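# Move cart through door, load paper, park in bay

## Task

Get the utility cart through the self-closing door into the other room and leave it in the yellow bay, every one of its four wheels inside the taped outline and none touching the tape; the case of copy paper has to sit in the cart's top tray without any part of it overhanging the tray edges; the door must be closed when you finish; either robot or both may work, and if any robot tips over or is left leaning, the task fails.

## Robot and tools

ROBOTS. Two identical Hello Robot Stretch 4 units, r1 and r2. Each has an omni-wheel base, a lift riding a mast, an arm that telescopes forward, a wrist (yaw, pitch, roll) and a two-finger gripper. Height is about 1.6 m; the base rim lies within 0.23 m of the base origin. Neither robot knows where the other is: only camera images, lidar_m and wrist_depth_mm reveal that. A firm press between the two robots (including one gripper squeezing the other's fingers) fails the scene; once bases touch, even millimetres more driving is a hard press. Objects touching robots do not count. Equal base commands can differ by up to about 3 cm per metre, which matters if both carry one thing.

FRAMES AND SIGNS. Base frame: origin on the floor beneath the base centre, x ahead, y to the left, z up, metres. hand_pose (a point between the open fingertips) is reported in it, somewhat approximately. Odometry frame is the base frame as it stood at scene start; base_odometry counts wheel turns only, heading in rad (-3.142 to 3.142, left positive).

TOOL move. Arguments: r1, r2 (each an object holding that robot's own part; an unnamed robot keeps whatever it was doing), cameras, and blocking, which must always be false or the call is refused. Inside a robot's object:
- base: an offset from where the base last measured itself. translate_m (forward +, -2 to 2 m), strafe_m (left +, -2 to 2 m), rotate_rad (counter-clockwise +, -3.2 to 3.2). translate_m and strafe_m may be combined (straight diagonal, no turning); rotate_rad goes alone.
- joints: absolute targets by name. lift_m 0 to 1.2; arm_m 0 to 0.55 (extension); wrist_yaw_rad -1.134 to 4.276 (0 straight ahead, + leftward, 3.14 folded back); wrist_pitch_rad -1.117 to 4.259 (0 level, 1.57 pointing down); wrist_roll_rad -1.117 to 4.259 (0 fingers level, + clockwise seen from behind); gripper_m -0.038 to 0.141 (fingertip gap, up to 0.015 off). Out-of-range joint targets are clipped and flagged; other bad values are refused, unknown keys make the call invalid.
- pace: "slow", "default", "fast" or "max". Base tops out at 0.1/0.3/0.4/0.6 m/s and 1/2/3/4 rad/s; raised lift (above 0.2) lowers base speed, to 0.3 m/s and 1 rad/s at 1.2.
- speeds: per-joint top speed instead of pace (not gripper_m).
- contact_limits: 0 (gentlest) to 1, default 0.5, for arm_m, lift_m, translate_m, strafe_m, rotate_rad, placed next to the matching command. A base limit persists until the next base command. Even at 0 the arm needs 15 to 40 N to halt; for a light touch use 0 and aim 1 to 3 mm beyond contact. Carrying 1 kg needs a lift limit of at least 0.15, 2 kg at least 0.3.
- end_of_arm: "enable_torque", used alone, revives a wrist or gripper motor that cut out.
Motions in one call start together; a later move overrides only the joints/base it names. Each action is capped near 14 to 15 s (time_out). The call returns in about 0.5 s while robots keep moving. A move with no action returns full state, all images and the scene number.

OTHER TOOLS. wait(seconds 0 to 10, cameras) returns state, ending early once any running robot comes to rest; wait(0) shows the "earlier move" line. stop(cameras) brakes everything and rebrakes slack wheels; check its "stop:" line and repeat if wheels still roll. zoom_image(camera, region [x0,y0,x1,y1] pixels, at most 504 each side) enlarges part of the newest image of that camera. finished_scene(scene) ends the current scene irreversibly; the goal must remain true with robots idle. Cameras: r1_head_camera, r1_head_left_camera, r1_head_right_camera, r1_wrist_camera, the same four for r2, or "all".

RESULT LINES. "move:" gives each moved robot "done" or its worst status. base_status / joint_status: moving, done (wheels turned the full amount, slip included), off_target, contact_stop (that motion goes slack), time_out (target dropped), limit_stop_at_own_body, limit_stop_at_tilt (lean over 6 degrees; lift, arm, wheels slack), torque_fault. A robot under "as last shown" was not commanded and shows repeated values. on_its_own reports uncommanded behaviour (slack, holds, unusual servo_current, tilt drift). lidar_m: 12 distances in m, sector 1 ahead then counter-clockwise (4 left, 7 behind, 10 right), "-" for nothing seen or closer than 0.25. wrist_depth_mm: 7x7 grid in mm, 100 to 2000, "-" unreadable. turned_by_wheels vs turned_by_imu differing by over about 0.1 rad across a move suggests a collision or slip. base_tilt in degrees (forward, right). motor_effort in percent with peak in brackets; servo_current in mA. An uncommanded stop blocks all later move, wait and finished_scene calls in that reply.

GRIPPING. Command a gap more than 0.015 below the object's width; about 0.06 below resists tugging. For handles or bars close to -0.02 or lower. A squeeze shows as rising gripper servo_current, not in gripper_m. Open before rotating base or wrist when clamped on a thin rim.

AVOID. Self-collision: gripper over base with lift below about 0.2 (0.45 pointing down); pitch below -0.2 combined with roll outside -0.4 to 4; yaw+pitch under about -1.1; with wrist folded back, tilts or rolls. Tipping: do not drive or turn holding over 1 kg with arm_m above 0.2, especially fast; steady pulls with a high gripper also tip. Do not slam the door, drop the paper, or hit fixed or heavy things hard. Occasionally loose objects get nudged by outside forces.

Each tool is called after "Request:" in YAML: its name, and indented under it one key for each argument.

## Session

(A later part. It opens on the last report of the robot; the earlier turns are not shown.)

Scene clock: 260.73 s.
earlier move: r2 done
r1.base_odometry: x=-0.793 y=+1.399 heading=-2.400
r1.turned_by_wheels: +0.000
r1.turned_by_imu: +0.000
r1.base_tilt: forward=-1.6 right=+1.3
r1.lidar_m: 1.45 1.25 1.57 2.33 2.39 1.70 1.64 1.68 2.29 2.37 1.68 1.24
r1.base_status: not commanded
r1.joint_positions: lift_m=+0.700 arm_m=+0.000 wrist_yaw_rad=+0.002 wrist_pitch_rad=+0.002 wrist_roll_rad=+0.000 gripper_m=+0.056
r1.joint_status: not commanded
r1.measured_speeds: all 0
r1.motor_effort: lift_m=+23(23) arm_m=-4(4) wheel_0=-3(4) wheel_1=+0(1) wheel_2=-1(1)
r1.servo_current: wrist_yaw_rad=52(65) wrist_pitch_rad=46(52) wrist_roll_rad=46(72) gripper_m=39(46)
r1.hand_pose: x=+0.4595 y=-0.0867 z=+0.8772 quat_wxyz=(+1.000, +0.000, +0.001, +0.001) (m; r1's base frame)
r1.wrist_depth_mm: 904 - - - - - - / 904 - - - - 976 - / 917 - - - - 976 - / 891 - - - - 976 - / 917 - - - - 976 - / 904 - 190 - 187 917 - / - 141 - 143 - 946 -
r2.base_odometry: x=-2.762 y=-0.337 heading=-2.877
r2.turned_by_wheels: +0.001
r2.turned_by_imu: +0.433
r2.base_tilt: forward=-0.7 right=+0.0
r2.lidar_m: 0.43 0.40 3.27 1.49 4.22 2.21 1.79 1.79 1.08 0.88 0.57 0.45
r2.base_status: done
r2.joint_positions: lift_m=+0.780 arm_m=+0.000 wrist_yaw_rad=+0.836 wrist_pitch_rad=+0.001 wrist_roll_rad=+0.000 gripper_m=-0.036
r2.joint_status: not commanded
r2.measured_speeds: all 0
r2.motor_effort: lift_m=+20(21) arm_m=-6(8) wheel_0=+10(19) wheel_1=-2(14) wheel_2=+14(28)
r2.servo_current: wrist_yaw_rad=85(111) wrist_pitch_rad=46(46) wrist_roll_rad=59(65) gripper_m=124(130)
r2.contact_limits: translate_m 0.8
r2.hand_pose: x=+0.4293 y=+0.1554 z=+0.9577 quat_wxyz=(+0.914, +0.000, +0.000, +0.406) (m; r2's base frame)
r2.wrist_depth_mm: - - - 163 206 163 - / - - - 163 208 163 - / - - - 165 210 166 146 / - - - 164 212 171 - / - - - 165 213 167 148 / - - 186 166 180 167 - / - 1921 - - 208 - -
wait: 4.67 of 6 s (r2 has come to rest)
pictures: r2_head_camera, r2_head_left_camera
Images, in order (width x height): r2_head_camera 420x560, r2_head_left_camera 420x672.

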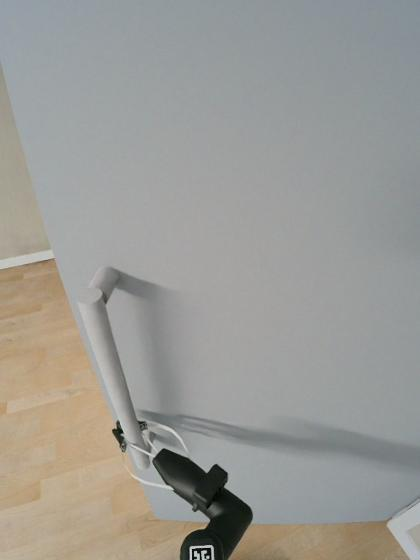

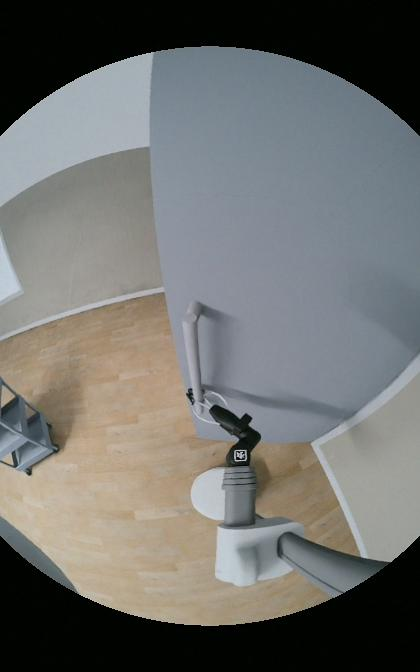

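Request:
move:
  blocking: false
  r2: {"base":{"translate_m":-0.34,"strafe_m":-0.15},"pace":"slow","contact_limits":{"translate_m":0.8}}

Request:
wait:
  seconds: 6
  cameras: ["r2_head_camera","r2_head_left_camera","r1_head_camera"]

Scene clock: 270.07 s.
move: r2 moving
r1: as last shown
r1.lidar_m: 1.50 1.22 1.62 2.32 2.40 1.70 1.65 1.70 2.33 2.38 1.67 1.26
r1.motor_effort: lift_m=+23(23) arm_m=-3(4) wheel_0=-4(4) wheel_1=+0(1) wheel_2=-1(1)
r1.servo_current: wrist_yaw_rad=46(65) wrist_pitch_rad=39(46) wrist_roll_rad=39(59) gripper_m=39(46)
r1.wrist_depth_mm: 917 - - - - - - / 904 - - - - 960 - / 917 - - - - 960 - / 904 - - - - 976 - / 917 - - - - 976 - / 904 - 190 - 187 931 - / - 140 - 153 - 946 -
r2.base_odometry: x=-2.751 y=-0.329 heading=-2.875
r2.turned_by_wheels: +0.002
r2.turned_by_imu: +0.012
r2.base_tilt: forward=-0.6 right=+0.0
r2.lidar_m: 0.42 0.39 3.32 1.51 4.09 2.16 1.81 1.78 1.06 0.87 0.58 0.42
r2.base_status: translate_m moving; strafe_m moving
r2.joint_positions: lift_m=+0.780 arm_m=+0.000 wrist_yaw_rad=+0.836 wrist_pitch_rad=+0.001 wrist_roll_rad=+0.000 gripper_m=-0.036
r2.joint_status: not commanded
r2.measured_speeds: translate_m=-0.050 strafe_m=-0.022 rotate_rad=-0.002 lift_m=+0.000 arm_m=+0.000 wrist_yaw_rad=+0.000 wrist_pitch_rad=+0.000 wrist_roll_rad=+0.000
r2.motor_effort: lift_m=+20(21) arm_m=-6(7) wheel_0=+8(12) wheel_1=-11(12) wheel_2=+22(23)
r2.servo_current: wrist_yaw_rad=104(104) wrist_pitch_rad=33(46) wrist_roll_rad=39(59) gripper_m=124(124)
r2.contact_limits: translate_m 0.8
r2.hand_pose: x=+0.4293 y=+0.1554 z=+0.9577 quat_wxyz=(+0.914, +0.000, +0.000, +0.406) (m; r2's base frame)
r2.wrist_depth_mm: - - - 163 206 162 - / - - - 163 208 163 - / - - - 164 211 166 146 / - - - 165 212 171 - / - - - 165 213 167 148 / - - 185 166 179 167 - / - - - - 207 - -
pictures: none

Scene clock: 274.63 s.
earlier move: r2 done
r1.base_odometry: x=-0.793 y=+1.399 heading=-2.400
r1.turned_by_wheels: +0.000
r1.turned_by_imu: +0.000
r1.base_tilt: forward=-1.6 right=+1.3
r1.lidar_m: 1.62 1.23 1.62 2.32 2.39 1.72 1.64 1.70 2.32 2.38 1.67 1.23
r1.base_status: not commanded
r1.joint_positions: lift_m=+0.700 arm_m=+0.000 wrist_yaw_rad=+0.002 wrist_pitch_rad=+0.002 wrist_roll_rad=+0.000 gripper_m=+0.056
r1.joint_status: not commanded
r1.measured_speeds: all 0
r1.motor_effort: lift_m=+23(23) arm_m=-3(4) wheel_0=-3(4) wheel_1=+0(1) wheel_2=-1(1)
r1.servo_current: wrist_yaw_rad=52(72) wrist_pitch_rad=33(52) wrist_roll_rad=46(65) gripper_m=39(52)
r1.hand_pose: x=+0.4595 y=-0.0867 z=+0.8772 quat_wxyz=(+1.000, +0.000, +0.001, +0.001) (m; r1's base frame)
r1.wrist_depth_mm: 904 - - - - - - / 904 - - - - 976 - / 904 - - - - 960 - / 904 - - - - 960 - / 917 - - - - 991 - / 917 - 193 - 187 931 - / - 140 1808 153 - 960 -
r2.base_odometry: x=-2.473 y=-0.103 heading=-2.875
r2.turned_by_wheels: +0.000
r2.turned_by_imu: +0.448
r2.base_tilt: forward=-0.6 right=+0.0
r2.lidar_m: 0.39 0.38 1.71 4.26 2.08 1.61 1.59 0.95 0.74 0.73 0.45 0.37
r2.base_status: done
r2.joint_positions: lift_m=+0.780 arm_m=+0.000 wrist_yaw_rad=+0.836 wrist_pitch_rad=+0.001 wrist_roll_rad=+0.000 gripper_m=-0.036
r2.joint_status: not commanded
r2.measured_speeds: all 0
r2.motor_effort: lift_m=+20(21) arm_m=-6(7) wheel_0=+10(16) wheel_1=-4(16) wheel_2=+12(30)
r2.servo_current: wrist_yaw_rad=91(104) wrist_pitch_rad=46(46) wrist_roll_rad=46(59) gripper_m=124(130)
r2.contact_limits: translate_m 0.8
r2.hand_pose: x=+0.4292 y=+0.1554 z=+0.9577 quat_wxyz=(+0.914, +0.000, +0.000, +0.406) (m; r2's base frame)
r2.wrist_depth_mm: - - - 163 208 151 - / - - - 164 210 152 - / - - - 163 224 154 - / - - 1756 164 214 154 - / - - - 165 216 156 129 / - - 185 166 181 156 134 / - - - - 206 139 -
wait: 4.57 of 6 s (r2 has come to rest)
pictures: r1_head_camera, r2_head_camera, r2_head_left_camera
Images, in order (width x height): r1_head_camera 420x560, r2_head_camera 420x560, r2_head_left_camera 420x672.

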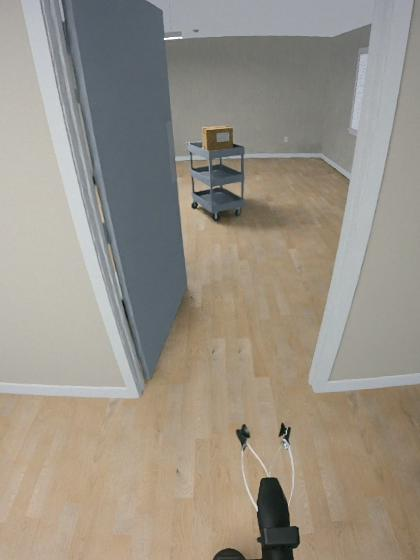

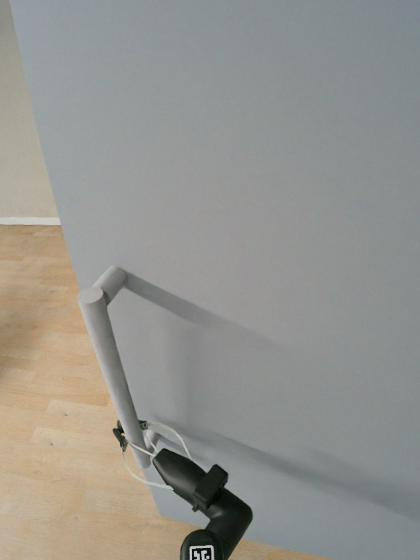

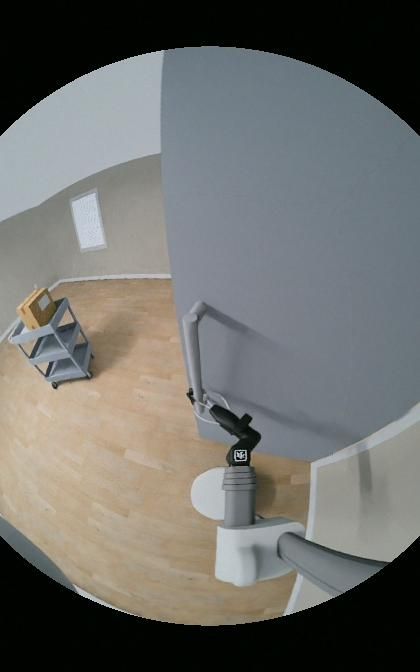

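Request:
move:
  blocking: false
  r2: {"base":{"translate_m":-0.36,"strafe_m":-0.05},"pace":"slow","contact_limits":{"translate_m":0.8}}

Request:
wait:
  seconds: 6
  cameras: ["r2_head_left_camera","r1_head_camera"]

Scene clock: 282.20 s.
move: r2 moving
r1: as last shown
r1.lidar_m: 1.64 1.21 1.59 2.31 2.39 1.71 1.64 1.69 2.32 2.38 1.69 1.25
r1.motor_effort: lift_m=+23(23) arm_m=-4(4) wheel_0=-3(4) wheel_1=+0(1) wheel_2=-1(1)
r1.servo_current: wrist_yaw_rad=59(78) wrist_pitch_rad=46(46) wrist_roll_rad=52(59) gripper_m=39(46)
r1.wrist_depth_mm: 904 - - - - - - / 904 - - - - 976 - / 904 - - - - 976 - / 904 - - - - 991 - / 917 - - - - 991 - / 917 - 192 - 188 946 - / - 140 1808 153 - 946 -
r2.base_odometry: x=-2.462 y=-0.098 heading=-2.874
r2.turned_by_wheels: +0.001
r2.turned_by_imu: +0.010
r2.base_tilt: forward=-0.7 right=+0.0
r2.lidar_m: 0.38 0.41 1.72 4.13 2.02 1.60 1.57 0.97 0.75 0.75 0.45 0.37
r2.base_status: translate_m moving; strafe_m moving
r2.joint_positions: lift_m=+0.780 arm_m=+0.000 wrist_yaw_rad=+0.836 wrist_pitch_rad=+0.001 wrist_roll_rad=+0.000 gripper_m=-0.036
r2.joint_status: not commanded
r2.measured_speeds: translate_m=-0.044 strafe_m=-0.009 rotate_rad=+0.009 lift_m=+0.000 arm_m=+0.000 wrist_yaw_rad=+0.000 wrist_pitch_rad=+0.000 wrist_roll_rad=+0.000
r2.motor_effort: lift_m=+20(20) arm_m=-6(6) wheel_0=+5(10) wheel_1=-13(13) wheel_2=+20(23)
r2.servo_current: wrist_yaw_rad=85(111) wrist_pitch_rad=33(46) wrist_roll_rad=46(52) gripper_m=117(124)
r2.contact_limits: translate_m 0.8
r2.hand_pose: x=+0.4292 y=+0.1554 z=+0.9577 quat_wxyz=(+0.914, +0.000, +0.000, +0.406) (m; r2's base frame)
r2.wrist_depth_mm: - - - 162 208 150 - / - - - 163 210 153 - / - - - 163 223 154 - / - - 1808 166 214 154 - / - - - 165 215 155 129 / - - 185 166 180 156 134 / - 1921 - - 207 144 -
pictures: none

Scene clock: 286.63 s.
earlier move: r2 done
r1.base_odometry: x=-0.793 y=+1.399 heading=-2.400
r1.turned_by_wheels: +0.000
r1.turned_by_imu: +0.000
r1.base_tilt: forward=-1.6 right=+1.3
r1.lidar_m: 3.59 1.25 1.59 2.32 2.38 1.71 1.64 1.69 2.33 2.39 1.67 1.25
r1.base_status: not commanded
r1.joint_positions: lift_m=+0.700 arm_m=+0.000 wrist_yaw_rad=+0.002 wrist_pitch_rad=+0.002 wrist_roll_rad=+0.000 gripper_m=+0.056
r1.joint_status: not commanded
r1.measured_speeds: all 0
r1.motor_effort: lift_m=+23(23) arm_m=-3(4) wheel_0=-3(4) wheel_1=+0(1) wheel_2=-1(1)
r1.servo_current: wrist_yaw_rad=46(78) wrist_pitch_rad=39(52) wrist_roll_rad=46(72) gripper_m=39(46)
r1.hand_pose: x=+0.4595 y=-0.0867 z=+0.8772 quat_wxyz=(+1.000, +0.000, +0.001, +0.001) (m; r1's base frame)
r1.wrist_depth_mm: 904 - - - - - - / 904 - - - - 960 - / 917 - - - - 976 - / 904 - - - - 976 - / 917 - - - - 976 - / 917 - 193 - 188 946 - / - 151 1921 153 - 960 -
r2.base_odometry: x=-2.140 y=+0.040 heading=-2.873
r2.turned_by_wheels: +0.000
r2.turned_by_imu: +0.298
r2.base_tilt: forward=-0.7 right=+0.0
r2.lidar_m: 0.38 0.39 2.22 2.10 1.47 1.32 1.02 0.65 0.61 0.65 0.45 0.39
r2.base_status: done
r2.joint_positions: lift_m=+0.780 arm_m=+0.000 wrist_yaw_rad=+0.836 wrist_pitch_rad=+0.001 wrist_roll_rad=+0.000 gripper_m=-0.036
r2.joint_status: not commanded
r2.measured_speeds: all 0
r2.motor_effort: lift_m=+20(20) arm_m=-5(6) wheel_0=+11(14) wheel_1=-7(15) wheel_2=+19(30)
r2.servo_current: wrist_yaw_rad=98(111) wrist_pitch_rad=39(52) wrist_roll_rad=46(59) gripper_m=117(130)
r2.contact_limits: translate_m 0.8
r2.hand_pose: x=+0.4292 y=+0.1554 z=+0.9577 quat_wxyz=(+0.914, +0.000, +0.000, +0.406) (m; r2's base frame)
r2.wrist_depth_mm: - - - 163 206 150 - / - - - 163 208 152 - / - - - 163 211 154 - / - - - 165 213 154 - / - - - 165 214 155 133 / - - 186 166 181 156 134 / - 1921 - - 206 144 -
wait: 4.43 of 6 s (r2 has come to rest)
pictures: r1_head_camera, r2_head_left_camera
Images, in order (width x height): r1_head_camera 420x560, r2_head_left_camera 420x672.

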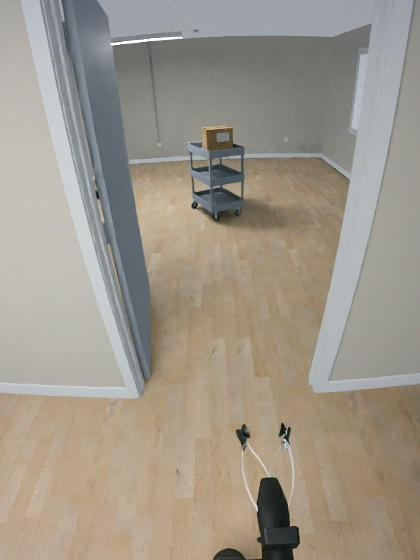

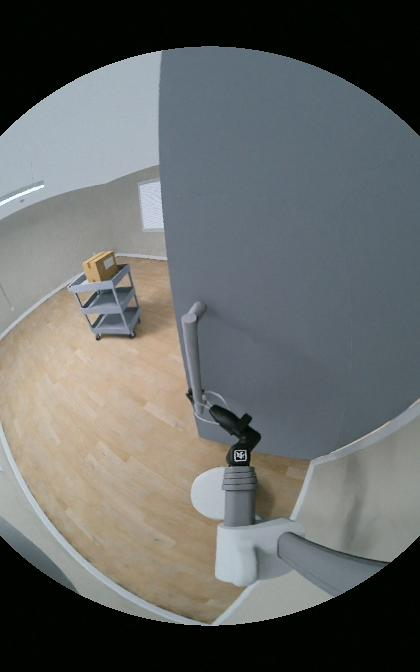

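Request:
move:
  blocking: false
  r2: {"base":{"translate_m":-0.15},"pace":"slow","contact_limits":{"translate_m":0.8}}
  r1: {"base":{"translate_m":1.9,"strafe_m":-0.12},"joints":{"gripper_m":0.1}}

Request:
wait:
  seconds: 3

Request:
wait:
  seconds: 6
  cameras: ["r1_head_camera","r1_head_left_camera","r2_head_left_camera"]

Scene clock: 299.87 s.
move: r1 moving; r2 moving
r1.base_odometry: x=-0.817 y=+1.379 heading=-2.400
r1.turned_by_wheels: +0.000
r1.turned_by_imu: +0.000
r1.base_tilt: forward=-1.6 right=+1.2
r1.lidar_m: 3.54 1.22 1.53 2.32 2.42 1.74 1.66 1.74 2.36 2.37 1.63 1.22
r1.base_status: translate_m moving; strafe_m moving
r1.joint_positions: lift_m=+0.700 arm_m=+0.000 wrist_yaw_rad=+0.002 wrist_pitch_rad=+0.002 wrist_roll_rad=+0.000 gripper_m=+0.075
r1.joint_status: gripper_m moving
r1.measured_speeds: translate_m=+0.122 strafe_m=-0.007 rotate_rad=+0.001 lift_m=+0.000 arm_m=+0.000 wrist_yaw_rad=+0.000 wrist_pitch_rad=+0.000 wrist_roll_rad=+0.000
r1.motor_effort: lift_m=+23(23) arm_m=-4(4) wheel_0=+8(8) wheel_1=+5(6) wheel_2=-7(9)
r1.servo_current: wrist_yaw_rad=59(59) wrist_pitch_rad=39(46) wrist_roll_rad=39(65) gripper_m=78(85)
r1.hand_pose: x=+0.4595 y=-0.0867 z=+0.8772 quat_wxyz=(+1.000, +0.000, +0.001, +0.001) (m; r1's base frame)
r1.wrist_depth_mm: 878 - - - - 931 - / 878 - - - - 960 - / 878 - - - - 960 - / 878 - - - - 946 - / 878 - - - - 976 - / 891 - 195 - 190 931 - / 891 159 1921 151 - 960 -
r2.base_odometry: x=-2.128 y=+0.043 heading=-2.872
r2.turned_by_wheels: +0.001
r2.turned_by_imu: +0.008
r2.base_tilt: forward=-0.7 right=+0.0
r2.lidar_m: 0.40 0.38 2.23 2.09 1.44 1.34 0.97 0.64 0.61 0.63 0.46 0.39
r2.base_status: translate_m moving
r2.joint_positions: lift_m=+0.780 arm_m=+0.000 wrist_yaw_rad=+0.836 wrist_pitch_rad=+0.001 wrist_roll_rad=+0.000 gripper_m=-0.036
r2.joint_status: not commanded
r2.measured_speeds: translate_m=-0.052 strafe_m=+0.003 rotate_rad=-0.003 lift_m=+0.000 arm_m=+0.000 wrist_yaw_rad=+0.000 wrist_pitch_rad=+0.000 wrist_roll_rad=+0.000
r2.motor_effort: lift_m=+20(20) arm_m=-5(6) wheel_0=+7(13) wheel_1=-11(13) wheel_2=+21(24)
r2.servo_current: wrist_yaw_rad=91(104) wrist_pitch_rad=39(46) wrist_roll_rad=46(59) gripper_m=124(130)
r2.contact_limits: translate_m 0.8
r2.hand_pose: x=+0.4292 y=+0.1554 z=+0.9577 quat_wxyz=(+0.914, +0.000, +0.000, +0.406) (m; r2's base frame)
r2.wrist_depth_mm: - - - 163 208 152 - / - - - 164 209 154 - / - - - 163 223 155 - / - - - 167 214 156 135 / - - - 165 216 157 135 / - - 185 166 180 158 135 / - - - - 208 146 -
pictures: none

Scene clock: 302.47 s.
earlier move: r1 moving; r2 done
r1.base_odometry: x=-1.377 y=+0.927 heading=-2.400
r1.turned_by_wheels: +0.000
r1.turned_by_imu: +0.000
r1.base_tilt: forward=-1.6 right=+1.3
r1.lidar_m: 2.83 0.73 0.66 1.52 2.44 2.51 2.39 2.50 2.43 1.78 0.60 0.64
r1.base_status: translate_m moving; strafe_m moving
r1.joint_positions: lift_m=+0.700 arm_m=+0.000 wrist_yaw_rad=+0.002 wrist_pitch_rad=+0.002 wrist_roll_rad=+0.000 gripper_m=+0.100
r1.joint_status: all done
r1.measured_speeds: translate_m=+0.299 strafe_m=-0.018 rotate_rad=+0.002 lift_m=+0.000 arm_m=+0.000 wrist_yaw_rad=+0.000 wrist_pitch_rad=+0.000 wrist_roll_rad=+0.000
r1.motor_effort: lift_m=+23(23) arm_m=-3(4) wheel_0=+5(9) wheel_1=+3(7) wheel_2=-6(10)
r1.servo_current: wrist_yaw_rad=59(65) wrist_pitch_rad=39(46) wrist_roll_rad=46(72) gripper_m=46(85)
r1.hand_pose: x=+0.4595 y=-0.0867 z=+0.8772 quat_wxyz=(+1.000, +0.000, +0.001, +0.001) (m; r1's base frame)
r1.wrist_depth_mm: - - - - - - - / - - - - - - - / 1229 - - - - - - / - - - - - - - / - - - - - - - / - - 214 - 198 - - / - 1863 1921 145 - 1863 -
r2.base_odometry: x=-1.996 y=+0.079 heading=-2.874
r2.turned_by_wheels: -0.001
r2.turned_by_imu: -0.108
r2.base_tilt: forward=-0.6 right=+0.0
r2.lidar_m: 0.41 0.39 2.09 2.29 1.44 1.27 1.22 0.77 0.66 0.68 0.56 0.44
r2.base_status: done
r2.joint_positions: lift_m=+0.780 arm_m=+0.000 wrist_yaw_rad=+0.814 wrist_pitch_rad=+0.001 wrist_roll_rad=+0.000 gripper_m=-0.037
r2.joint_status: not commanded
r2.measured_speeds: all 0
r2.motor_effort: lift_m=+19(20) arm_m=-10(11) wheel_0=-4(16) wheel_1=-8(31) wheel_2=+10(32)
r2.servo_current: wrist_yaw_rad=72(104) wrist_pitch_rad=39(46) wrist_roll_rad=46(59) gripper_m=117(130)
r2.contact_limits: translate_m 0.8
r2.hand_pose: x=+0.4329 y=+0.1495 z=+0.9578 quat_wxyz=(+0.918, +0.000, +0.000, +0.396) (m; r2's base frame)
r2.wrist_depth_mm: - - - 164 214 180 - / - - - 165 223 176 156 / - - - 165 224 182 - / - - - 165 225 173 - / - - - 166 229 179 - / - - - 166 176 174 - / - - - - 221 164 -
wait: 2.60 of 3 s (r2 has come to rest)
pictures: none

Scene clock: 307.20 s.
earlier move: r1 done
r1.base_odometry: x=-2.275 y=+0.204 heading=-2.400
r1.turned_by_wheels: +0.000
r1.turned_by_imu: +0.000
r1.base_tilt: forward=-1.6 right=+1.3
r1.lidar_m: 1.70 3.62 0.77 0.67 0.69 0.84 3.63 0.68 0.83 2.17 2.31 3.11
r1.base_status: done
r1.joint_positions: lift_m=+0.700 arm_m=+0.000 wrist_yaw_rad=+0.002 wrist_pitch_rad=+0.002 wrist_roll_rad=+0.000 gripper_m=+0.100
r1.joint_status: all done
r1.measured_speeds: all 0
r1.motor_effort: lift_m=+23(23) arm_m=-3(4) wheel_0=+3(9) wheel_1=+1(7) wheel_2=-1(10)
r1.servo_current: wrist_yaw_rad=46(78) wrist_pitch_rad=39(52) wrist_roll_rad=46(78) gripper_m=46(85)
r1.hand_pose: x=+0.4595 y=-0.0867 z=+0.8772 quat_wxyz=(+1.000, +0.000, +0.001, +0.001) (m; r1's base frame)
r1.wrist_depth_mm: - - - - - - - / - - - - - - - / - - - - - - - / - - - - - - - / - - - - - - - / - - 196 - 198 - - / - 1921 1808 140 - 1808 -
r2.base_odometry: x=-1.996 y=+0.079 heading=-2.874
r2.turned_by_wheels: +0.000
r2.turned_by_imu: +0.001
r2.base_tilt: forward=-0.6 right=+0.0
r2.lidar_m: 0.38 0.40 2.08 2.31 1.45 1.26 1.23 0.78 0.67 0.69 0.58 0.44
r2.base_status: done
r2.joint_positions: lift_m=+0.780 arm_m=+0.000 wrist_yaw_rad=+0.814 wrist_pitch_rad=+0.001 wrist_roll_rad=+0.000 gripper_m=-0.037
r2.joint_status: not commanded
r2.measured_speeds: all 0
r2.motor_effort: lift_m=+19(20) arm_m=-10(11) wheel_0=-4(16) wheel_1=-8(31) wheel_2=+10(32)
r2.servo_current: wrist_yaw_rad=46(104) wrist_pitch_rad=39(52) wrist_roll_rad=46(59) gripper_m=117(130)
r2.contact_limits: translate_m 0.8
r2.hand_pose: x=+0.4329 y=+0.1495 z=+0.9578 quat_wxyz=(+0.918, +0.000, +0.000, +0.396) (m; r2's base frame)
r2.wrist_depth_mm: - - - 164 214 179 - / - - - 165 223 177 155 / - - - 165 224 182 - / - - - 165 225 173 - / - - - 166 228 179 - / - - - 166 177 175 - / - - - - 221 164 -
wait: 4.73 of 6 s (r1 has come to rest)
pictures: r1_head_camera, r1_head_left_camera, r2_head_left_camera
Images, in order (width x height): r1_head_camera 420x560, r1_head_left_camera 420x672, r2_head_left_camera 420x672.

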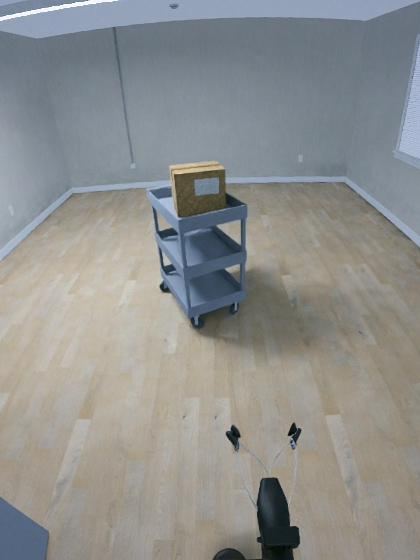

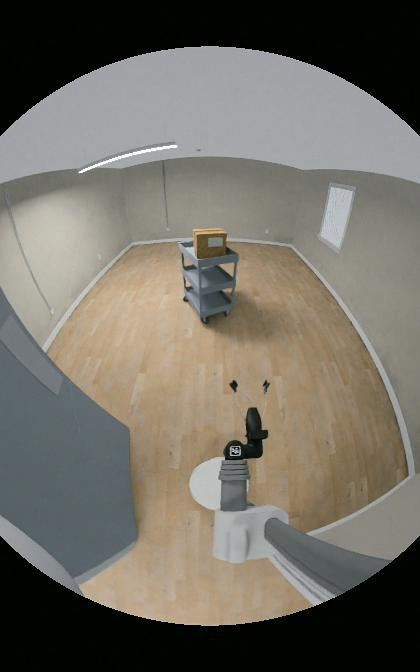

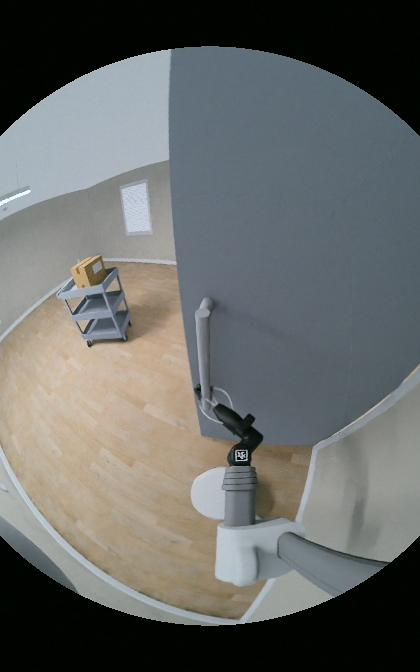

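Request:
move:
  blocking: false
  r1: {"base":{"translate_m":1.12,"strafe_m":-0.35},"joints":{"lift_m":1.12,"wrist_roll_rad":1.57,"wrist_pitch_rad":1.57,"gripper_m":0.12}}

Request:
wait:
  seconds: 7

Request:
move:
  blocking: false
  r1: {"base":{"rotate_rad":0.5}}

Request:
wait:
  seconds: 3
  cameras: ["r1_head_camera","r1_wrist_camera","r1_head_right_camera"]

Scene clock: 325.87 s.
move: r1 moving
r1.base_odometry: x=-2.305 y=+0.190 heading=-2.400
r1.turned_by_wheels: +0.000
r1.turned_by_imu: +0.000
r1.base_tilt: forward=-1.6 right=+1.2
r1.lidar_m: 1.67 3.63 0.77 0.66 0.68 0.84 3.65 0.70 0.89 2.23 2.30 3.11
r1.base_status: translate_m moving; strafe_m moving
r1.joint_positions: lift_m=+0.738 arm_m=+0.000 wrist_yaw_rad=+0.002 wrist_pitch_rad=+0.583 wrist_roll_rad=+0.582 gripper_m=+0.114
r1.joint_status: lift_m moving; wrist_pitch_rad moving; wrist_roll_rad moving; gripper_m moving
r1.measured_speeds: translate_m=+0.123 strafe_m=-0.037 rotate_rad=+0.001 lift_m=+0.146 arm_m=+0.000 wrist_yaw_rad=+0.000 wrist_pitch_rad=+1.819 wrist_roll_rad=+1.820
r1.motor_effort: lift_m=+25(27) arm_m=-4(4) wheel_0=+9(10) wheel_1=+4(5) wheel_2=-8(9)
r1.servo_current: wrist_yaw_rad=39(65) wrist_pitch_rad=52(72) wrist_roll_rad=98(98) gripper_m=39(78)
r1.hand_pose: x=+0.4119 y=-0.0869 z=+0.7570 quat_wxyz=(+0.918, +0.275, +0.276, -0.081) (m; r1's base frame)
r1.wrist_depth_mm: - 1366 - - - - 1756 / - - - - - 1756 1464 / - - - - 1661 1430 1205 / - - 1756 1708 1397 1229 1098 / - - 1661 1464 1229 1078 976 / - 1661 1336 1205 211 904 878 / 1708 1336 1229 143 931 866 788
r2: as last shown
r2.turned_by_imu: +0.000
r2.base_tilt: forward=-0.6 right=+0.1
r2.lidar_m: 0.40 0.43 2.06 2.31 1.43 1.25 1.20 0.77 0.67 0.68 0.57 0.44
r2.motor_effort: lift_m=+19(19) arm_m=-10(10) wheel_0=-4(5) wheel_1=-8(8) wheel_2=+10(10)
r2.servo_current: wrist_yaw_rad=65(65) wrist_pitch_rad=39(46) wrist_roll_rad=39(52) gripper_m=124(124)
r2.contact_limits: translate_m 0.8
r2.wrist_depth_mm: - - - 163 214 179 - / - - - 165 223 176 155 / - - - 165 224 183 - / - - - 165 226 173 - / - - - 166 228 179 - / - - - 166 177 174 - / - - - - 221 164 -
pictures: none

Scene clock: 330.70 s.
earlier move: r1 done
r1.base_odometry: x=-3.337 y=-0.295 heading=-2.400
r1.turned_by_wheels: +0.000
r1.turned_by_imu: -0.001
r1.base_tilt: forward=-1.6 right=+1.3
r1.lidar_m: 0.81 0.77 0.80 2.86 1.33 1.51 1.66 1.77 1.96 1.83 1.91 2.58
r1.base_status: done
r1.joint_positions: lift_m=+1.120 arm_m=+0.000 wrist_yaw_rad=+0.002 wrist_pitch_rad=+1.568 wrist_roll_rad=+1.568 gripper_m=+0.120
r1.joint_status: all done
r1.measured_speeds: all 0
r1.motor_effort: lift_m=+23(27) arm_m=-4(4) wheel_0=+2(10) wheel_1=+3(7) wheel_2=+2(10)
r1.servo_current: wrist_yaw_rad=59(65) wrist_pitch_rad=46(78) wrist_roll_rad=33(104) gripper_m=39(78)
r1.hand_pose: x=+0.1720 y=-0.0874 z=+1.0094 quat_wxyz=(+0.502, +0.500, +0.500, -0.498) (m; r1's base frame)
r1.wrist_depth_mm: 1229 1205 1229 1229 1205 1255 1205 / 1255 1229 1229 1229 1255 1229 1229 / 1229 1229 1229 1229 1281 1229 1229 / 1281 1205 1255 1229 1025 1255 1229 / 1255 1205 1255 1025 1008 1205 373 / 1205 216 1229 1229 211 1229 1229 / 1025 1078 1229 144 1255 1255 1229
r2.base_odometry: x=-1.996 y=+0.079 heading=-2.874
r2.turned_by_wheels: +0.000
r2.turned_by_imu: +0.001
r2.base_tilt: forward=-0.6 right=+0.0
r2.lidar_m: 0.36 0.39 2.09 2.30 1.43 1.28 1.23 0.74 0.67 0.67 0.56 0.45
r2.base_status: not commanded
r2.joint_positions: lift_m=+0.780 arm_m=+0.000 wrist_yaw_rad=+0.814 wrist_pitch_rad=+0.001 wrist_roll_rad=+0.000 gripper_m=-0.037
r2.joint_status: not commanded
r2.measured_speeds: all 0
r2.motor_effort: lift_m=+19(19) arm_m=-10(11) wheel_0=-5(5) wheel_1=-8(8) wheel_2=+10(11)
r2.servo_current: wrist_yaw_rad=59(65) wrist_pitch_rad=39(46) wrist_roll_rad=33(65) gripper_m=117(124)
r2.contact_limits: translate_m 0.8
r2.hand_pose: x=+0.4329 y=+0.1495 z=+0.9578 quat_wxyz=(+0.918, +0.000, +0.000, +0.396) (m; r2's base frame)
r2.wrist_depth_mm: - - - 164 214 179 - / - - - 164 223 176 155 / - - - 165 224 181 - / - - - 165 227 173 - / - - - 166 228 179 - / - - - 166 176 174 - / - - - - 221 163 -
wait: 4.83 of 7 s (r1 has come to rest)
pictures: none

Scene clock: 331.20 s.
move: r1 moving
r1.base_odometry: x=-3.337 y=-0.295 heading=-2.243
r1.turned_by_wheels: +0.156
r1.turned_by_imu: +0.157
r1.base_tilt: forward=-1.6 right=+1.3
r1.lidar_m: 0.77 0.77 2.90 2.87 1.34 1.71 1.66 1.86 1.89 1.84 2.01 3.08
r1.base_status: rotate_rad moving
r1.joint_positions: lift_m=+1.120 arm_m=+0.000 wrist_yaw_rad=+0.002 wrist_pitch_rad=+1.568 wrist_roll_rad=+1.568 gripper_m=+0.120
r1.joint_status: not commanded
r1.measured_speeds: translate_m=-0.001 strafe_m=+0.000 rotate_rad=+0.614 lift_m=+0.000 arm_m=+0.000 wrist_yaw_rad=+0.000 wrist_pitch_rad=+0.000 wrist_roll_rad=+0.000
r1.motor_effort: lift_m=+23(23) arm_m=-4(4) wheel_0=-7(7) wheel_1=-4(8) wheel_2=-5(6)
r1.servo_current: wrist_yaw_rad=46(59) wrist_pitch_rad=46(46) wrist_roll_rad=65(65) gripper_m=46(46)
r1.hand_pose: x=+0.1720 y=-0.0874 z=+1.0094 quat_wxyz=(+0.502, +0.500, +0.500, -0.498) (m; r1's base frame)
r1.wrist_depth_mm: 1205 1255 1205 1229 1229 1229 1255 / 1229 1229 1255 1205 1229 1205 1205 / 1205 1255 1229 1205 1229 1229 1229 / 1229 1229 1205 1255 1042 1229 1229 / 1229 1229 1205 1025 1008 1229 370 / 1042 216 1205 1229 212 1255 1229 / - 1098 1255 144 1229 1229 1205
r2: as last shown
r2.turned_by_imu: +0.000
r2.lidar_m: 0.42 0.42 2.06 2.31 1.45 1.27 1.25 0.76 0.66 0.67 0.58 0.43
r2.motor_effort: lift_m=+19(19) arm_m=-10(11) wheel_0=-4(5) wheel_1=-8(8) wheel_2=+10(11)
r2.servo_current: wrist_yaw_rad=59(59) wrist_pitch_rad=33(46) wrist_roll_rad=46(52) gripper_m=117(124)
r2.contact_limits: translate_m 0.8
r2.wrist_depth_mm: - - - 164 214 179 - / - - - 165 222 177 156 / - - - 165 225 182 - / - - - 166 225 172 - / - - - 165 229 179 - / - - - 167 176 174 - / - - - - 221 164 -
pictures: none

Scene clock: 332.27 s.
earlier move: r1 done
r1.base_odometry: x=-3.337 y=-0.295 heading=-1.900
r1.turned_by_wheels: +0.343
r1.turned_by_imu: +0.345
r1.base_tilt: forward=-1.6 right=+1.3
r1.lidar_m: 0.75 0.83 2.86 1.31 1.48 1.67 1.74 1.98 1.85 1.92 2.54 4.08
r1.base_status: done
r1.joint_positions: lift_m=+1.120 arm_m=+0.000 wrist_yaw_rad=+0.002 wrist_pitch_rad=+1.568 wrist_roll_rad=+1.568 gripper_m=+0.120
r1.joint_status: not commanded
r1.measured_speeds: all 0
r1.motor_effort: lift_m=+23(23) arm_m=-3(4) wheel_0=-3(8) wheel_1=-3(8) wheel_2=-2(6)
r1.servo_current: wrist_yaw_rad=59(59) wrist_pitch_rad=46(52) wrist_roll_rad=59(72) gripper_m=46(46)
r1.hand_pose: x=+0.1720 y=-0.0874 z=+1.0094 quat_wxyz=(+0.502, +0.500, +0.500, -0.498) (m; r1's base frame)
r1.wrist_depth_mm: 1229 1229 1205 1229 1229 1229 1229 / 1205 1229 1229 1205 1229 1229 1205 / 1229 1229 1229 1205 1182 1229 1255 / 1060 1229 1255 1229 991 1229 1182 / - 1255 1205 1008 1025 1205 359 / - 1118 1229 1255 212 1229 1229 / 1205 1229 1229 144 1205 1229 1205
r2.base_odometry: x=-1.996 y=+0.079 heading=-2.874
r2.turned_by_wheels: +0.000
r2.turned_by_imu: +0.000
r2.base_tilt: forward=-0.6 right=+0.1
r2.lidar_m: 0.40 0.41 2.10 2.32 1.43 1.26 1.24 0.78 0.68 0.67 0.56 0.45
r2.base_status: not commanded
r2.joint_positions: lift_m=+0.780 arm_m=+0.000 wrist_yaw_rad=+0.814 wrist_pitch_rad=+0.001 wrist_roll_rad=+0.000 gripper_m=-0.037
r2.joint_status: not commanded
r2.measured_speeds: all 0
r2.motor_effort: lift_m=+19(19) arm_m=-10(11) wheel_0=-4(5) wheel_1=-8(8) wheel_2=+10(11)
r2.servo_current: wrist_yaw_rad=52(65) wrist_pitch_rad=39(46) wrist_roll_rad=52(59) gripper_m=117(124)
r2.contact_limits: translate_m 0.8
r2.hand_pose: x=+0.4329 y=+0.1495 z=+0.9578 quat_wxyz=(+0.918, +0.000, +0.000, +0.396) (m; r2's base frame)
r2.wrist_depth_mm: - - - 163 214 179 - / - - - 165 223 176 156 / - - - 165 225 182 - / - - - 165 226 174 - / - - - 166 228 179 - / - - - 166 176 174 - / - - - - 222 164 -
wait: 1.07 of 3 s (r1 has come to rest)
pictures: r1_head_camera, r1_head_right_camera, r1_wrist_camera
Images, in order (width x height): r1_head_camera 420x560, r1_head_right_camera 420x672, r1_wrist_camera 616x392.

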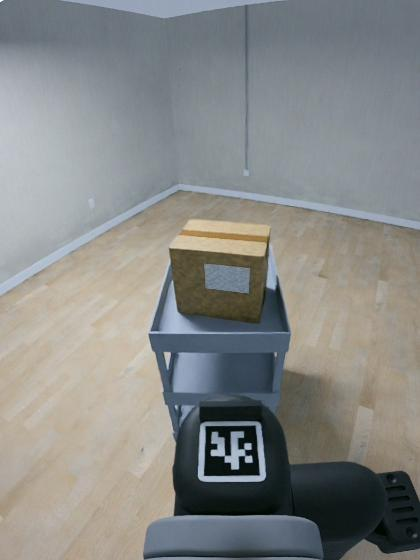

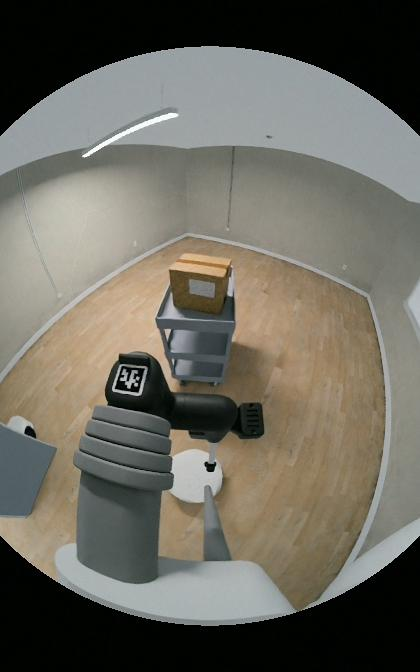

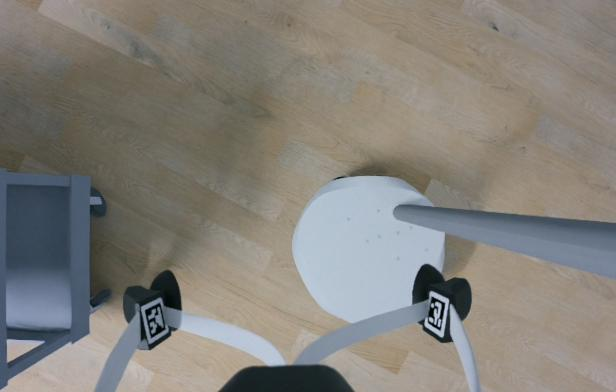

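Request:
move:
  blocking: false
  r1: {"base":{"translate_m":0.34,"strafe_m":0.05},"joints":{"arm_m":0.2}}

Request:
wait:
  seconds: 4
  cameras: ["r1_head_camera","r1_wrist_camera"]

Scene clock: 347.23 s.
move: r1 moving
r1.base_odometry: x=-3.343 y=-0.326 heading=-1.900
r1.turned_by_wheels: +0.000
r1.turned_by_imu: +0.000
r1.base_tilt: forward=-1.6 right=+1.3
r1.lidar_m: 0.74 0.79 2.81 1.34 1.48 1.70 1.74 1.99 1.88 1.92 2.55 0.77
r1.base_status: translate_m moving; strafe_m moving
r1.joint_positions: lift_m=+1.120 arm_m=+0.051 wrist_yaw_rad=+0.002 wrist_pitch_rad=+1.568 wrist_roll_rad=+1.568 gripper_m=+0.120
r1.joint_status: arm_m moving
r1.measured_speeds: translate_m=+0.121 strafe_m=+0.017 rotate_rad=+0.002 lift_m=+0.000 arm_m=+0.195 wrist_yaw_rad=+0.000 wrist_pitch_rad=+0.000 wrist_roll_rad=+0.000
r1.motor_effort: lift_m=+23(23) arm_m=+7(7) wheel_0=+5(8) wheel_1=+4(7) wheel_2=-7(10)
r1.servo_current: wrist_yaw_rad=33(65) wrist_pitch_rad=39(46) wrist_roll_rad=46(59) gripper_m=39(46)
r1.hand_pose: x=+0.2226 y=-0.0874 z=+1.0094 quat_wxyz=(+0.502, +0.499, +0.501, -0.498) (m; r1's base frame)
r1.wrist_depth_mm: 1229 1229 1205 1255 1205 1255 1255 / 1205 1205 1229 1229 1229 1205 1229 / 1229 1205 1229 1205 1229 1205 1229 / 1205 1205 1229 1229 1025 1205 1205 / - 1205 1229 1025 1025 1205 1255 / - 211 1229 1205 213 1229 1229 / - 1205 1229 144 1229 1229 1281
r2: as last shown
r2.base_tilt: forward=-0.6 right=+0.0
r2.lidar_m: 0.39 0.42 2.05 2.31 1.44 1.29 1.21 0.71 0.64 0.65 0.57 0.44
r2.motor_effort: lift_m=+19(19) arm_m=-10(11) wheel_0=-4(4) wheel_1=-8(8) wheel_2=+10(10)
r2.servo_current: wrist_yaw_rad=59(59) wrist_pitch_rad=39(39) wrist_roll_rad=46(59) gripper_m=117(124)
r2.contact_limits: translate_m 0.8
r2.wrist_depth_mm: - - - 163 213 180 - / - - - 164 222 176 156 / - - - 165 224 182 - / - - - 165 227 173 - / - - - 166 228 179 - / - - - 167 176 174 - / - - - - 222 164 -
pictures: none

Scene clock: 349.37 s.
earlier move: r1 done
r1.base_odometry: x=-3.399 y=-0.633 heading=-1.900
r1.turned_by_wheels: +0.000
r1.turned_by_imu: +0.000
r1.base_tilt: forward=-1.6 right=+1.3
r1.lidar_m: 0.43 0.46 2.65 1.71 1.36 1.96 2.03 2.18 2.06 2.14 2.80 0.44
r1.base_status: done
r1.joint_positions: lift_m=+1.120 arm_m=+0.200 wrist_yaw_rad=+0.002 wrist_pitch_rad=+1.568 wrist_roll_rad=+1.568 gripper_m=+0.120
r1.joint_status: all done
r1.measured_speeds: all 0
r1.motor_effort: lift_m=+23(23) arm_m=+4(7) wheel_0=+3(8) wheel_1=+2(10) wheel_2=+0(10)
r1.servo_current: wrist_yaw_rad=59(65) wrist_pitch_rad=39(46) wrist_roll_rad=33(65) gripper_m=46(52)
r1.hand_pose: x=+0.3718 y=-0.0874 z=+1.0094 quat_wxyz=(+0.502, +0.499, +0.501, -0.498) (m; r1's base frame)
r1.wrist_depth_mm: 1205 1255 1229 1229 1205 1229 1229 / 436 433 1205 1205 1255 1229 1229 / 436 436 433 1255 1205 1205 1205 / 320 433 436 1205 1078 1229 1255 / 340 436 436 1229 1008 1008 1229 / 357 427 366 1229 213 1229 1229 / 375 436 418 144 1229 1205 1229
r2.base_odometry: x=-1.996 y=+0.079 heading=-2.874
r2.turned_by_wheels: +0.000
r2.turned_by_imu: +0.000
r2.base_tilt: forward=-0.6 right=+0.1
r2.lidar_m: 0.41 0.38 2.11 2.33 1.45 1.27 1.22 0.77 0.66 0.67 0.59 0.43
r2.base_status: not commanded
r2.joint_positions: lift_m=+0.780 arm_m=+0.000 wrist_yaw_rad=+0.814 wrist_pitch_rad=+0.001 wrist_roll_rad=+0.000 gripper_m=-0.037
r2.joint_status: not commanded
r2.measured_speeds: all 0
r2.motor_effort: lift_m=+19(19) arm_m=-10(11) wheel_0=-4(5) wheel_1=-8(8) wheel_2=+10(11)
r2.servo_current: wrist_yaw_rad=59(65) wrist_pitch_rad=33(46) wrist_roll_rad=46(59) gripper_m=117(124)
r2.contact_limits: translate_m 0.8
r2.hand_pose: x=+0.4329 y=+0.1495 z=+0.9578 quat_wxyz=(+0.918, +0.000, +0.000, +0.396) (m; r2's base frame)
r2.wrist_depth_mm: - - - 164 213 179 - / - - - 165 222 176 155 / - - - 165 225 182 - / - - - 165 227 173 - / - - - 166 228 179 - / - - - 167 176 174 - / - - - - 221 164 -
wait: 2.13 of 4 s (r1 has come to rest)
pictures: r1_head_camera, r1_wrist_camera
Images, in order (width x height): r1_head_camera 420x560, r1_wrist_camera 616x392.

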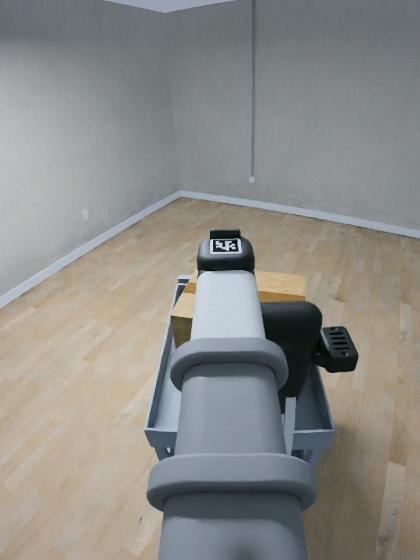

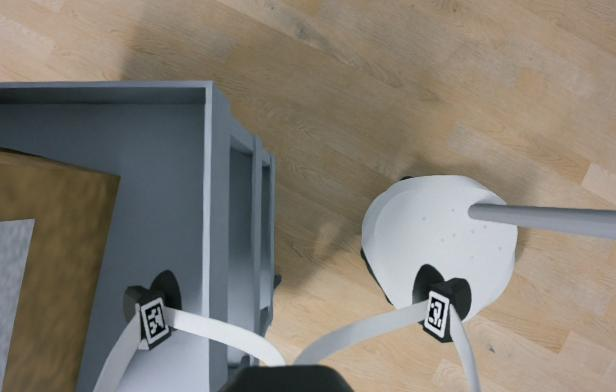

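Request:
move:
  blocking: false
  r1: {"base":{"translate_m":0.083,"strafe_m":0.06},"joints":{"gripper_m":0.085},"pace":"slow"}

Request:
wait:
  seconds: 2.5

Request:
move:
  blocking: false
  r1: {"joints":{"lift_m":1.0}}

Request:
wait:
  seconds: 2
  cameras: ["r1_wrist_camera"]

Scene clock: 360.17 s.
move: r1 moving
r1.base_odometry: x=-3.396 y=-0.646 heading=-1.900
r1.turned_by_wheels: +0.000
r1.turned_by_imu: +0.000
r1.base_tilt: forward=-1.6 right=+1.3
r1.lidar_m: 0.40 0.46 2.65 1.70 1.35 1.98 2.03 2.17 2.08 2.15 2.80 0.44
r1.base_status: translate_m moving; strafe_m moving
r1.joint_positions: lift_m=+1.120 arm_m=+0.200 wrist_yaw_rad=+0.002 wrist_pitch_rad=+1.568 wrist_roll_rad=+1.568 gripper_m=+0.113
r1.joint_status: gripper_m moving
r1.measured_speeds: translate_m=+0.042 strafe_m=+0.031 rotate_rad=+0.000 lift_m=+0.000 arm_m=+0.000 wrist_yaw_rad=+0.000 wrist_pitch_rad=+0.000 wrist_roll_rad=+0.000
r1.motor_effort: lift_m=+23(23) arm_m=+4(4) wheel_0=-2(5) wheel_1=+6(8) wheel_2=-5(6)
r1.servo_current: wrist_yaw_rad=52(59) wrist_pitch_rad=39(46) wrist_roll_rad=52(52) gripper_m=39(52)
r1.hand_pose: x=+0.3718 y=-0.0874 z=+1.0094 quat_wxyz=(+0.502, +0.499, +0.501, -0.498) (m; r1's base frame)
r1.wrist_depth_mm: 1205 1229 1229 1229 1229 1229 1229 / 436 436 1255 1205 1205 1205 1229 / 436 433 436 1229 1205 1229 1229 / 310 439 433 1205 1078 1229 1229 / 322 439 436 1229 1025 1008 1229 / 345 223 375 1229 211 1255 1255 / 364 433 436 142 1229 1229 1229
r2: as last shown
r2.base_tilt: forward=-0.6 right=+0.0
r2.lidar_m: 0.40 0.41 2.05 2.30 1.44 1.28 1.22 0.74 0.66 0.67 0.55 0.45
r2.motor_effort: lift_m=+19(19) arm_m=-10(11) wheel_0=-4(4) wheel_1=-8(8) wheel_2=+10(11)
r2.servo_current: wrist_yaw_rad=46(59) wrist_pitch_rad=39(52) wrist_roll_rad=46(59) gripper_m=117(117)
r2.contact_limits: translate_m 0.8
r2.wrist_depth_mm: - - - 163 214 179 - / - - - 164 223 176 155 / - - - 165 224 182 - / - - - 165 225 173 - / - - - 166 228 179 - / - - - 166 176 175 - / - - - - 221 164 -
pictures: none

Scene clock: 361.90 s.
earlier move: r1 done
r1.base_odometry: x=-3.370 y=-0.730 heading=-1.900
r1.turned_by_wheels: +0.000
r1.turned_by_imu: +0.000
r1.base_tilt: forward=-1.6 right=+1.3
r1.lidar_m: 0.36 0.37 2.55 1.68 1.31 2.03 2.06 2.30 2.16 2.21 2.92 0.38
r1.base_status: done
r1.joint_positions: lift_m=+1.120 arm_m=+0.200 wrist_yaw_rad=+0.002 wrist_pitch_rad=+1.568 wrist_roll_rad=+1.568 gripper_m=+0.085
r1.joint_status: all done
r1.measured_speeds: all 0
r1.motor_effort: lift_m=+23(23) arm_m=+4(4) wheel_0=-3(6) wheel_1=+3(8) wheel_2=-1(7)
r1.servo_current: wrist_yaw_rad=52(65) wrist_pitch_rad=46(52) wrist_roll_rad=46(78) gripper_m=46(65)
r1.hand_pose: x=+0.3718 y=-0.0874 z=+1.0094 quat_wxyz=(+0.502, +0.499, +0.501, -0.498) (m; r1's base frame)
r1.wrist_depth_mm: 187 436 436 1229 1229 1229 1205 / 202 312 433 1229 1229 1205 1205 / 210 312 439 1229 1229 1229 1255 / 220 329 436 1205 1078 1229 1205 / 229 353 436 1255 991 1008 1229 / 248 342 214 1229 198 1205 1229 / 258 330 436 143 1255 1229 1205
r2.base_odometry: x=-1.996 y=+0.079 heading=-2.874
r2.turned_by_wheels: +0.000
r2.turned_by_imu: +0.000
r2.base_tilt: forward=-0.6 right=+0.1
r2.lidar_m: 0.42 0.39 2.08 2.32 1.42 1.29 1.20 0.77 0.63 0.66 0.56 0.44
r2.base_status: not commanded
r2.joint_positions: lift_m=+0.780 arm_m=+0.000 wrist_yaw_rad=+0.814 wrist_pitch_rad=+0.001 wrist_roll_rad=+0.000 gripper_m=-0.037
r2.joint_status: not commanded
r2.measured_speeds: all 0
r2.motor_effort: lift_m=+19(20) arm_m=-10(11) wheel_0=-4(5) wheel_1=-8(8) wheel_2=+10(11)
r2.servo_current: wrist_yaw_rad=46(65) wrist_pitch_rad=39(52) wrist_roll_rad=46(59) gripper_m=111(124)
r2.contact_limits: translate_m 0.8
r2.hand_pose: x=+0.4329 y=+0.1495 z=+0.9578 quat_wxyz=(+0.918, +0.000, +0.000, +0.396) (m; r2's base frame)
r2.wrist_depth_mm: - - - 164 213 179 - / - - - 165 221 176 155 / - - - 165 224 182 - / - - - 165 226 174 - / - - - 166 229 179 - / - - - 166 176 174 - / - - - - 222 163 -
wait: 1.73 of 2.5 s (r1 has come to rest)
pictures: none

Scene clock: 362.40 s.
move: r1 moving
r1.base_odometry: x=-3.370 y=-0.730 heading=-1.900
r1.turned_by_wheels: +0.000
r1.turned_by_imu: +0.000
r1.base_tilt: forward=-1.6 right=+1.3
r1.lidar_m: 0.35 0.39 2.57 1.73 1.33 2.04 2.05 2.29 2.17 2.23 2.92 0.37
r1.base_status: not commanded
r1.joint_positions: lift_m=+1.082 arm_m=+0.200 wrist_yaw_rad=+0.002 wrist_pitch_rad=+1.568 wrist_roll_rad=+1.568 gripper_m=+0.085
r1.joint_status: lift_m moving
r1.measured_speeds: translate_m=+0.000 strafe_m=+0.000 rotate_rad=+0.000 lift_m=-0.146 arm_m=+0.000 wrist_yaw_rad=+0.000 wrist_pitch_rad=+0.000 wrist_roll_rad=+0.000
r1.motor_effort: lift_m=+12(21) arm_m=+4(4) wheel_0=-3(4) wheel_1=+3(3) wheel_2=-1(1)
r1.servo_current: wrist_yaw_rad=46(59) wrist_pitch_rad=39(46) wrist_roll_rad=46(59) gripper_m=39(46)
r1.hand_pose: x=+0.3718 y=-0.0874 z=+0.9723 quat_wxyz=(+0.502, +0.499, +0.501, -0.498) (m; r1's base frame)
r1.wrist_depth_mm: 188 377 375 1182 1182 1160 1182 / 202 334 404 1182 1182 1182 1205 / 211 307 404 1205 1205 1182 1182 / 220 327 407 1229 1060 976 1205 / 229 355 407 1182 976 1008 1205 / 247 343 214 1229 198 1182 1182 / 258 324 404 144 1205 1182 1205
r2: as last shown
r2.lidar_m: 0.40 0.41 2.08 2.32 1.42 1.27 1.23 0.75 0.67 0.68 0.53 0.44
r2.motor_effort: lift_m=+19(19) arm_m=-10(10) wheel_0=-4(4) wheel_1=-8(8) wheel_2=+10(10)
r2.servo_current: wrist_yaw_rad=52(59) wrist_pitch_rad=46(46) wrist_roll_rad=46(52) gripper_m=117(124)
r2.contact_limits: translate_m 0.8
r2.wrist_depth_mm: - - - 163 214 179 - / - - - 164 222 176 156 / - - - 165 225 182 - / - - - 165 227 173 - / - - - 166 228 179 - / - - - 167 177 175 - / - - - - 222 164 -
pictures: none

Scene clock: 363.43 s.
earlier move: r1 done
r1.base_odometry: x=-3.370 y=-0.730 heading=-1.900
r1.turned_by_wheels: +0.000
r1.turned_by_imu: +0.000
r1.base_tilt: forward=-1.6 right=+1.2
r1.lidar_m: 0.34 0.37 2.58 1.68 1.30 2.04 2.06 2.27 2.15 2.23 2.89 0.37
r1.base_status: not commanded
r1.joint_positions: lift_m=+1.000 arm_m=+0.200 wrist_yaw_rad=+0.002 wrist_pitch_rad=+1.568 wrist_roll_rad=+1.568 gripper_m=+0.085
r1.joint_status: all done
r1.measured_speeds: all 0
r1.motor_effort: lift_m=+13(21) arm_m=+4(4) wheel_0=-3(4) wheel_1=+3(4) wheel_2=-1(1)
r1.servo_current: wrist_yaw_rad=59(65) wrist_pitch_rad=39(52) wrist_roll_rad=59(59) gripper_m=39(52)
r1.hand_pose: x=+0.3718 y=-0.0874 z=+0.8903 quat_wxyz=(+0.502, +0.499, +0.501, -0.498) (m; r1's base frame)
r1.wrist_depth_mm: 188 315 317 1118 1078 1138 1118 / 201 315 319 1098 1118 1118 1098 / 211 309 317 1118 1118 1098 1118 / 218 320 317 1118 991 891 1098 / 229 317 317 1098 891 878 1118 / 245 317 216 1118 198 891 1098 / 259 319 319 143 1118 1118 1118
r2.base_odometry: x=-1.996 y=+0.079 heading=-2.874
r2.turned_by_wheels: +0.000
r2.turned_by_imu: +0.000
r2.base_tilt: forward=-0.6 right=+0.0
r2.lidar_m: 0.40 0.39 2.09 2.31 1.42 1.26 1.20 0.78 0.67 0.66 0.53 0.44
r2.base_status: not commanded
r2.joint_positions: lift_m=+0.780 arm_m=+0.000 wrist_yaw_rad=+0.814 wrist_pitch_rad=+0.001 wrist_roll_rad=+0.000 gripper_m=-0.037
r2.joint_status: not commanded
r2.measured_speeds: all 0
r2.motor_effort: lift_m=+19(19) arm_m=-10(11) wheel_0=-4(5) wheel_1=-8(8) wheel_2=+10(10)
r2.servo_current: wrist_yaw_rad=52(65) wrist_pitch_rad=39(46) wrist_roll_rad=46(59) gripper_m=111(124)
r2.contact_limits: translate_m 0.8
r2.hand_pose: x=+0.4329 y=+0.1495 z=+0.9578 quat_wxyz=(+0.918, +0.000, +0.000, +0.396) (m; r2's base frame)
r2.wrist_depth_mm: - - - 163 213 179 - / - - - 164 222 176 156 / - - - 165 225 182 - / - - - 165 226 173 - / - - - 165 228 180 - / - - - 166 176 174 - / - - - - 220 164 -
wait: 1.03 of 2 s (r1 has come to rest)
pictures: r1_wrist_camera
Images, in order (width x height): r1_wrist_camera 616x392.

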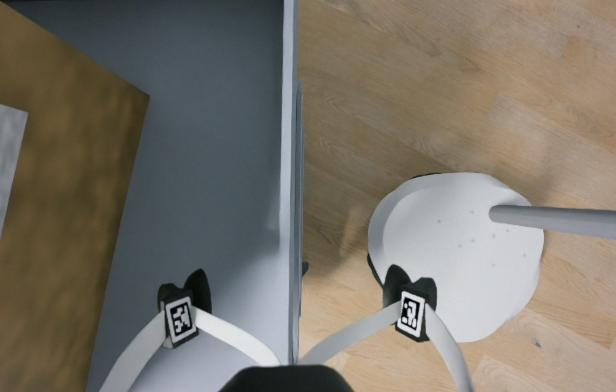

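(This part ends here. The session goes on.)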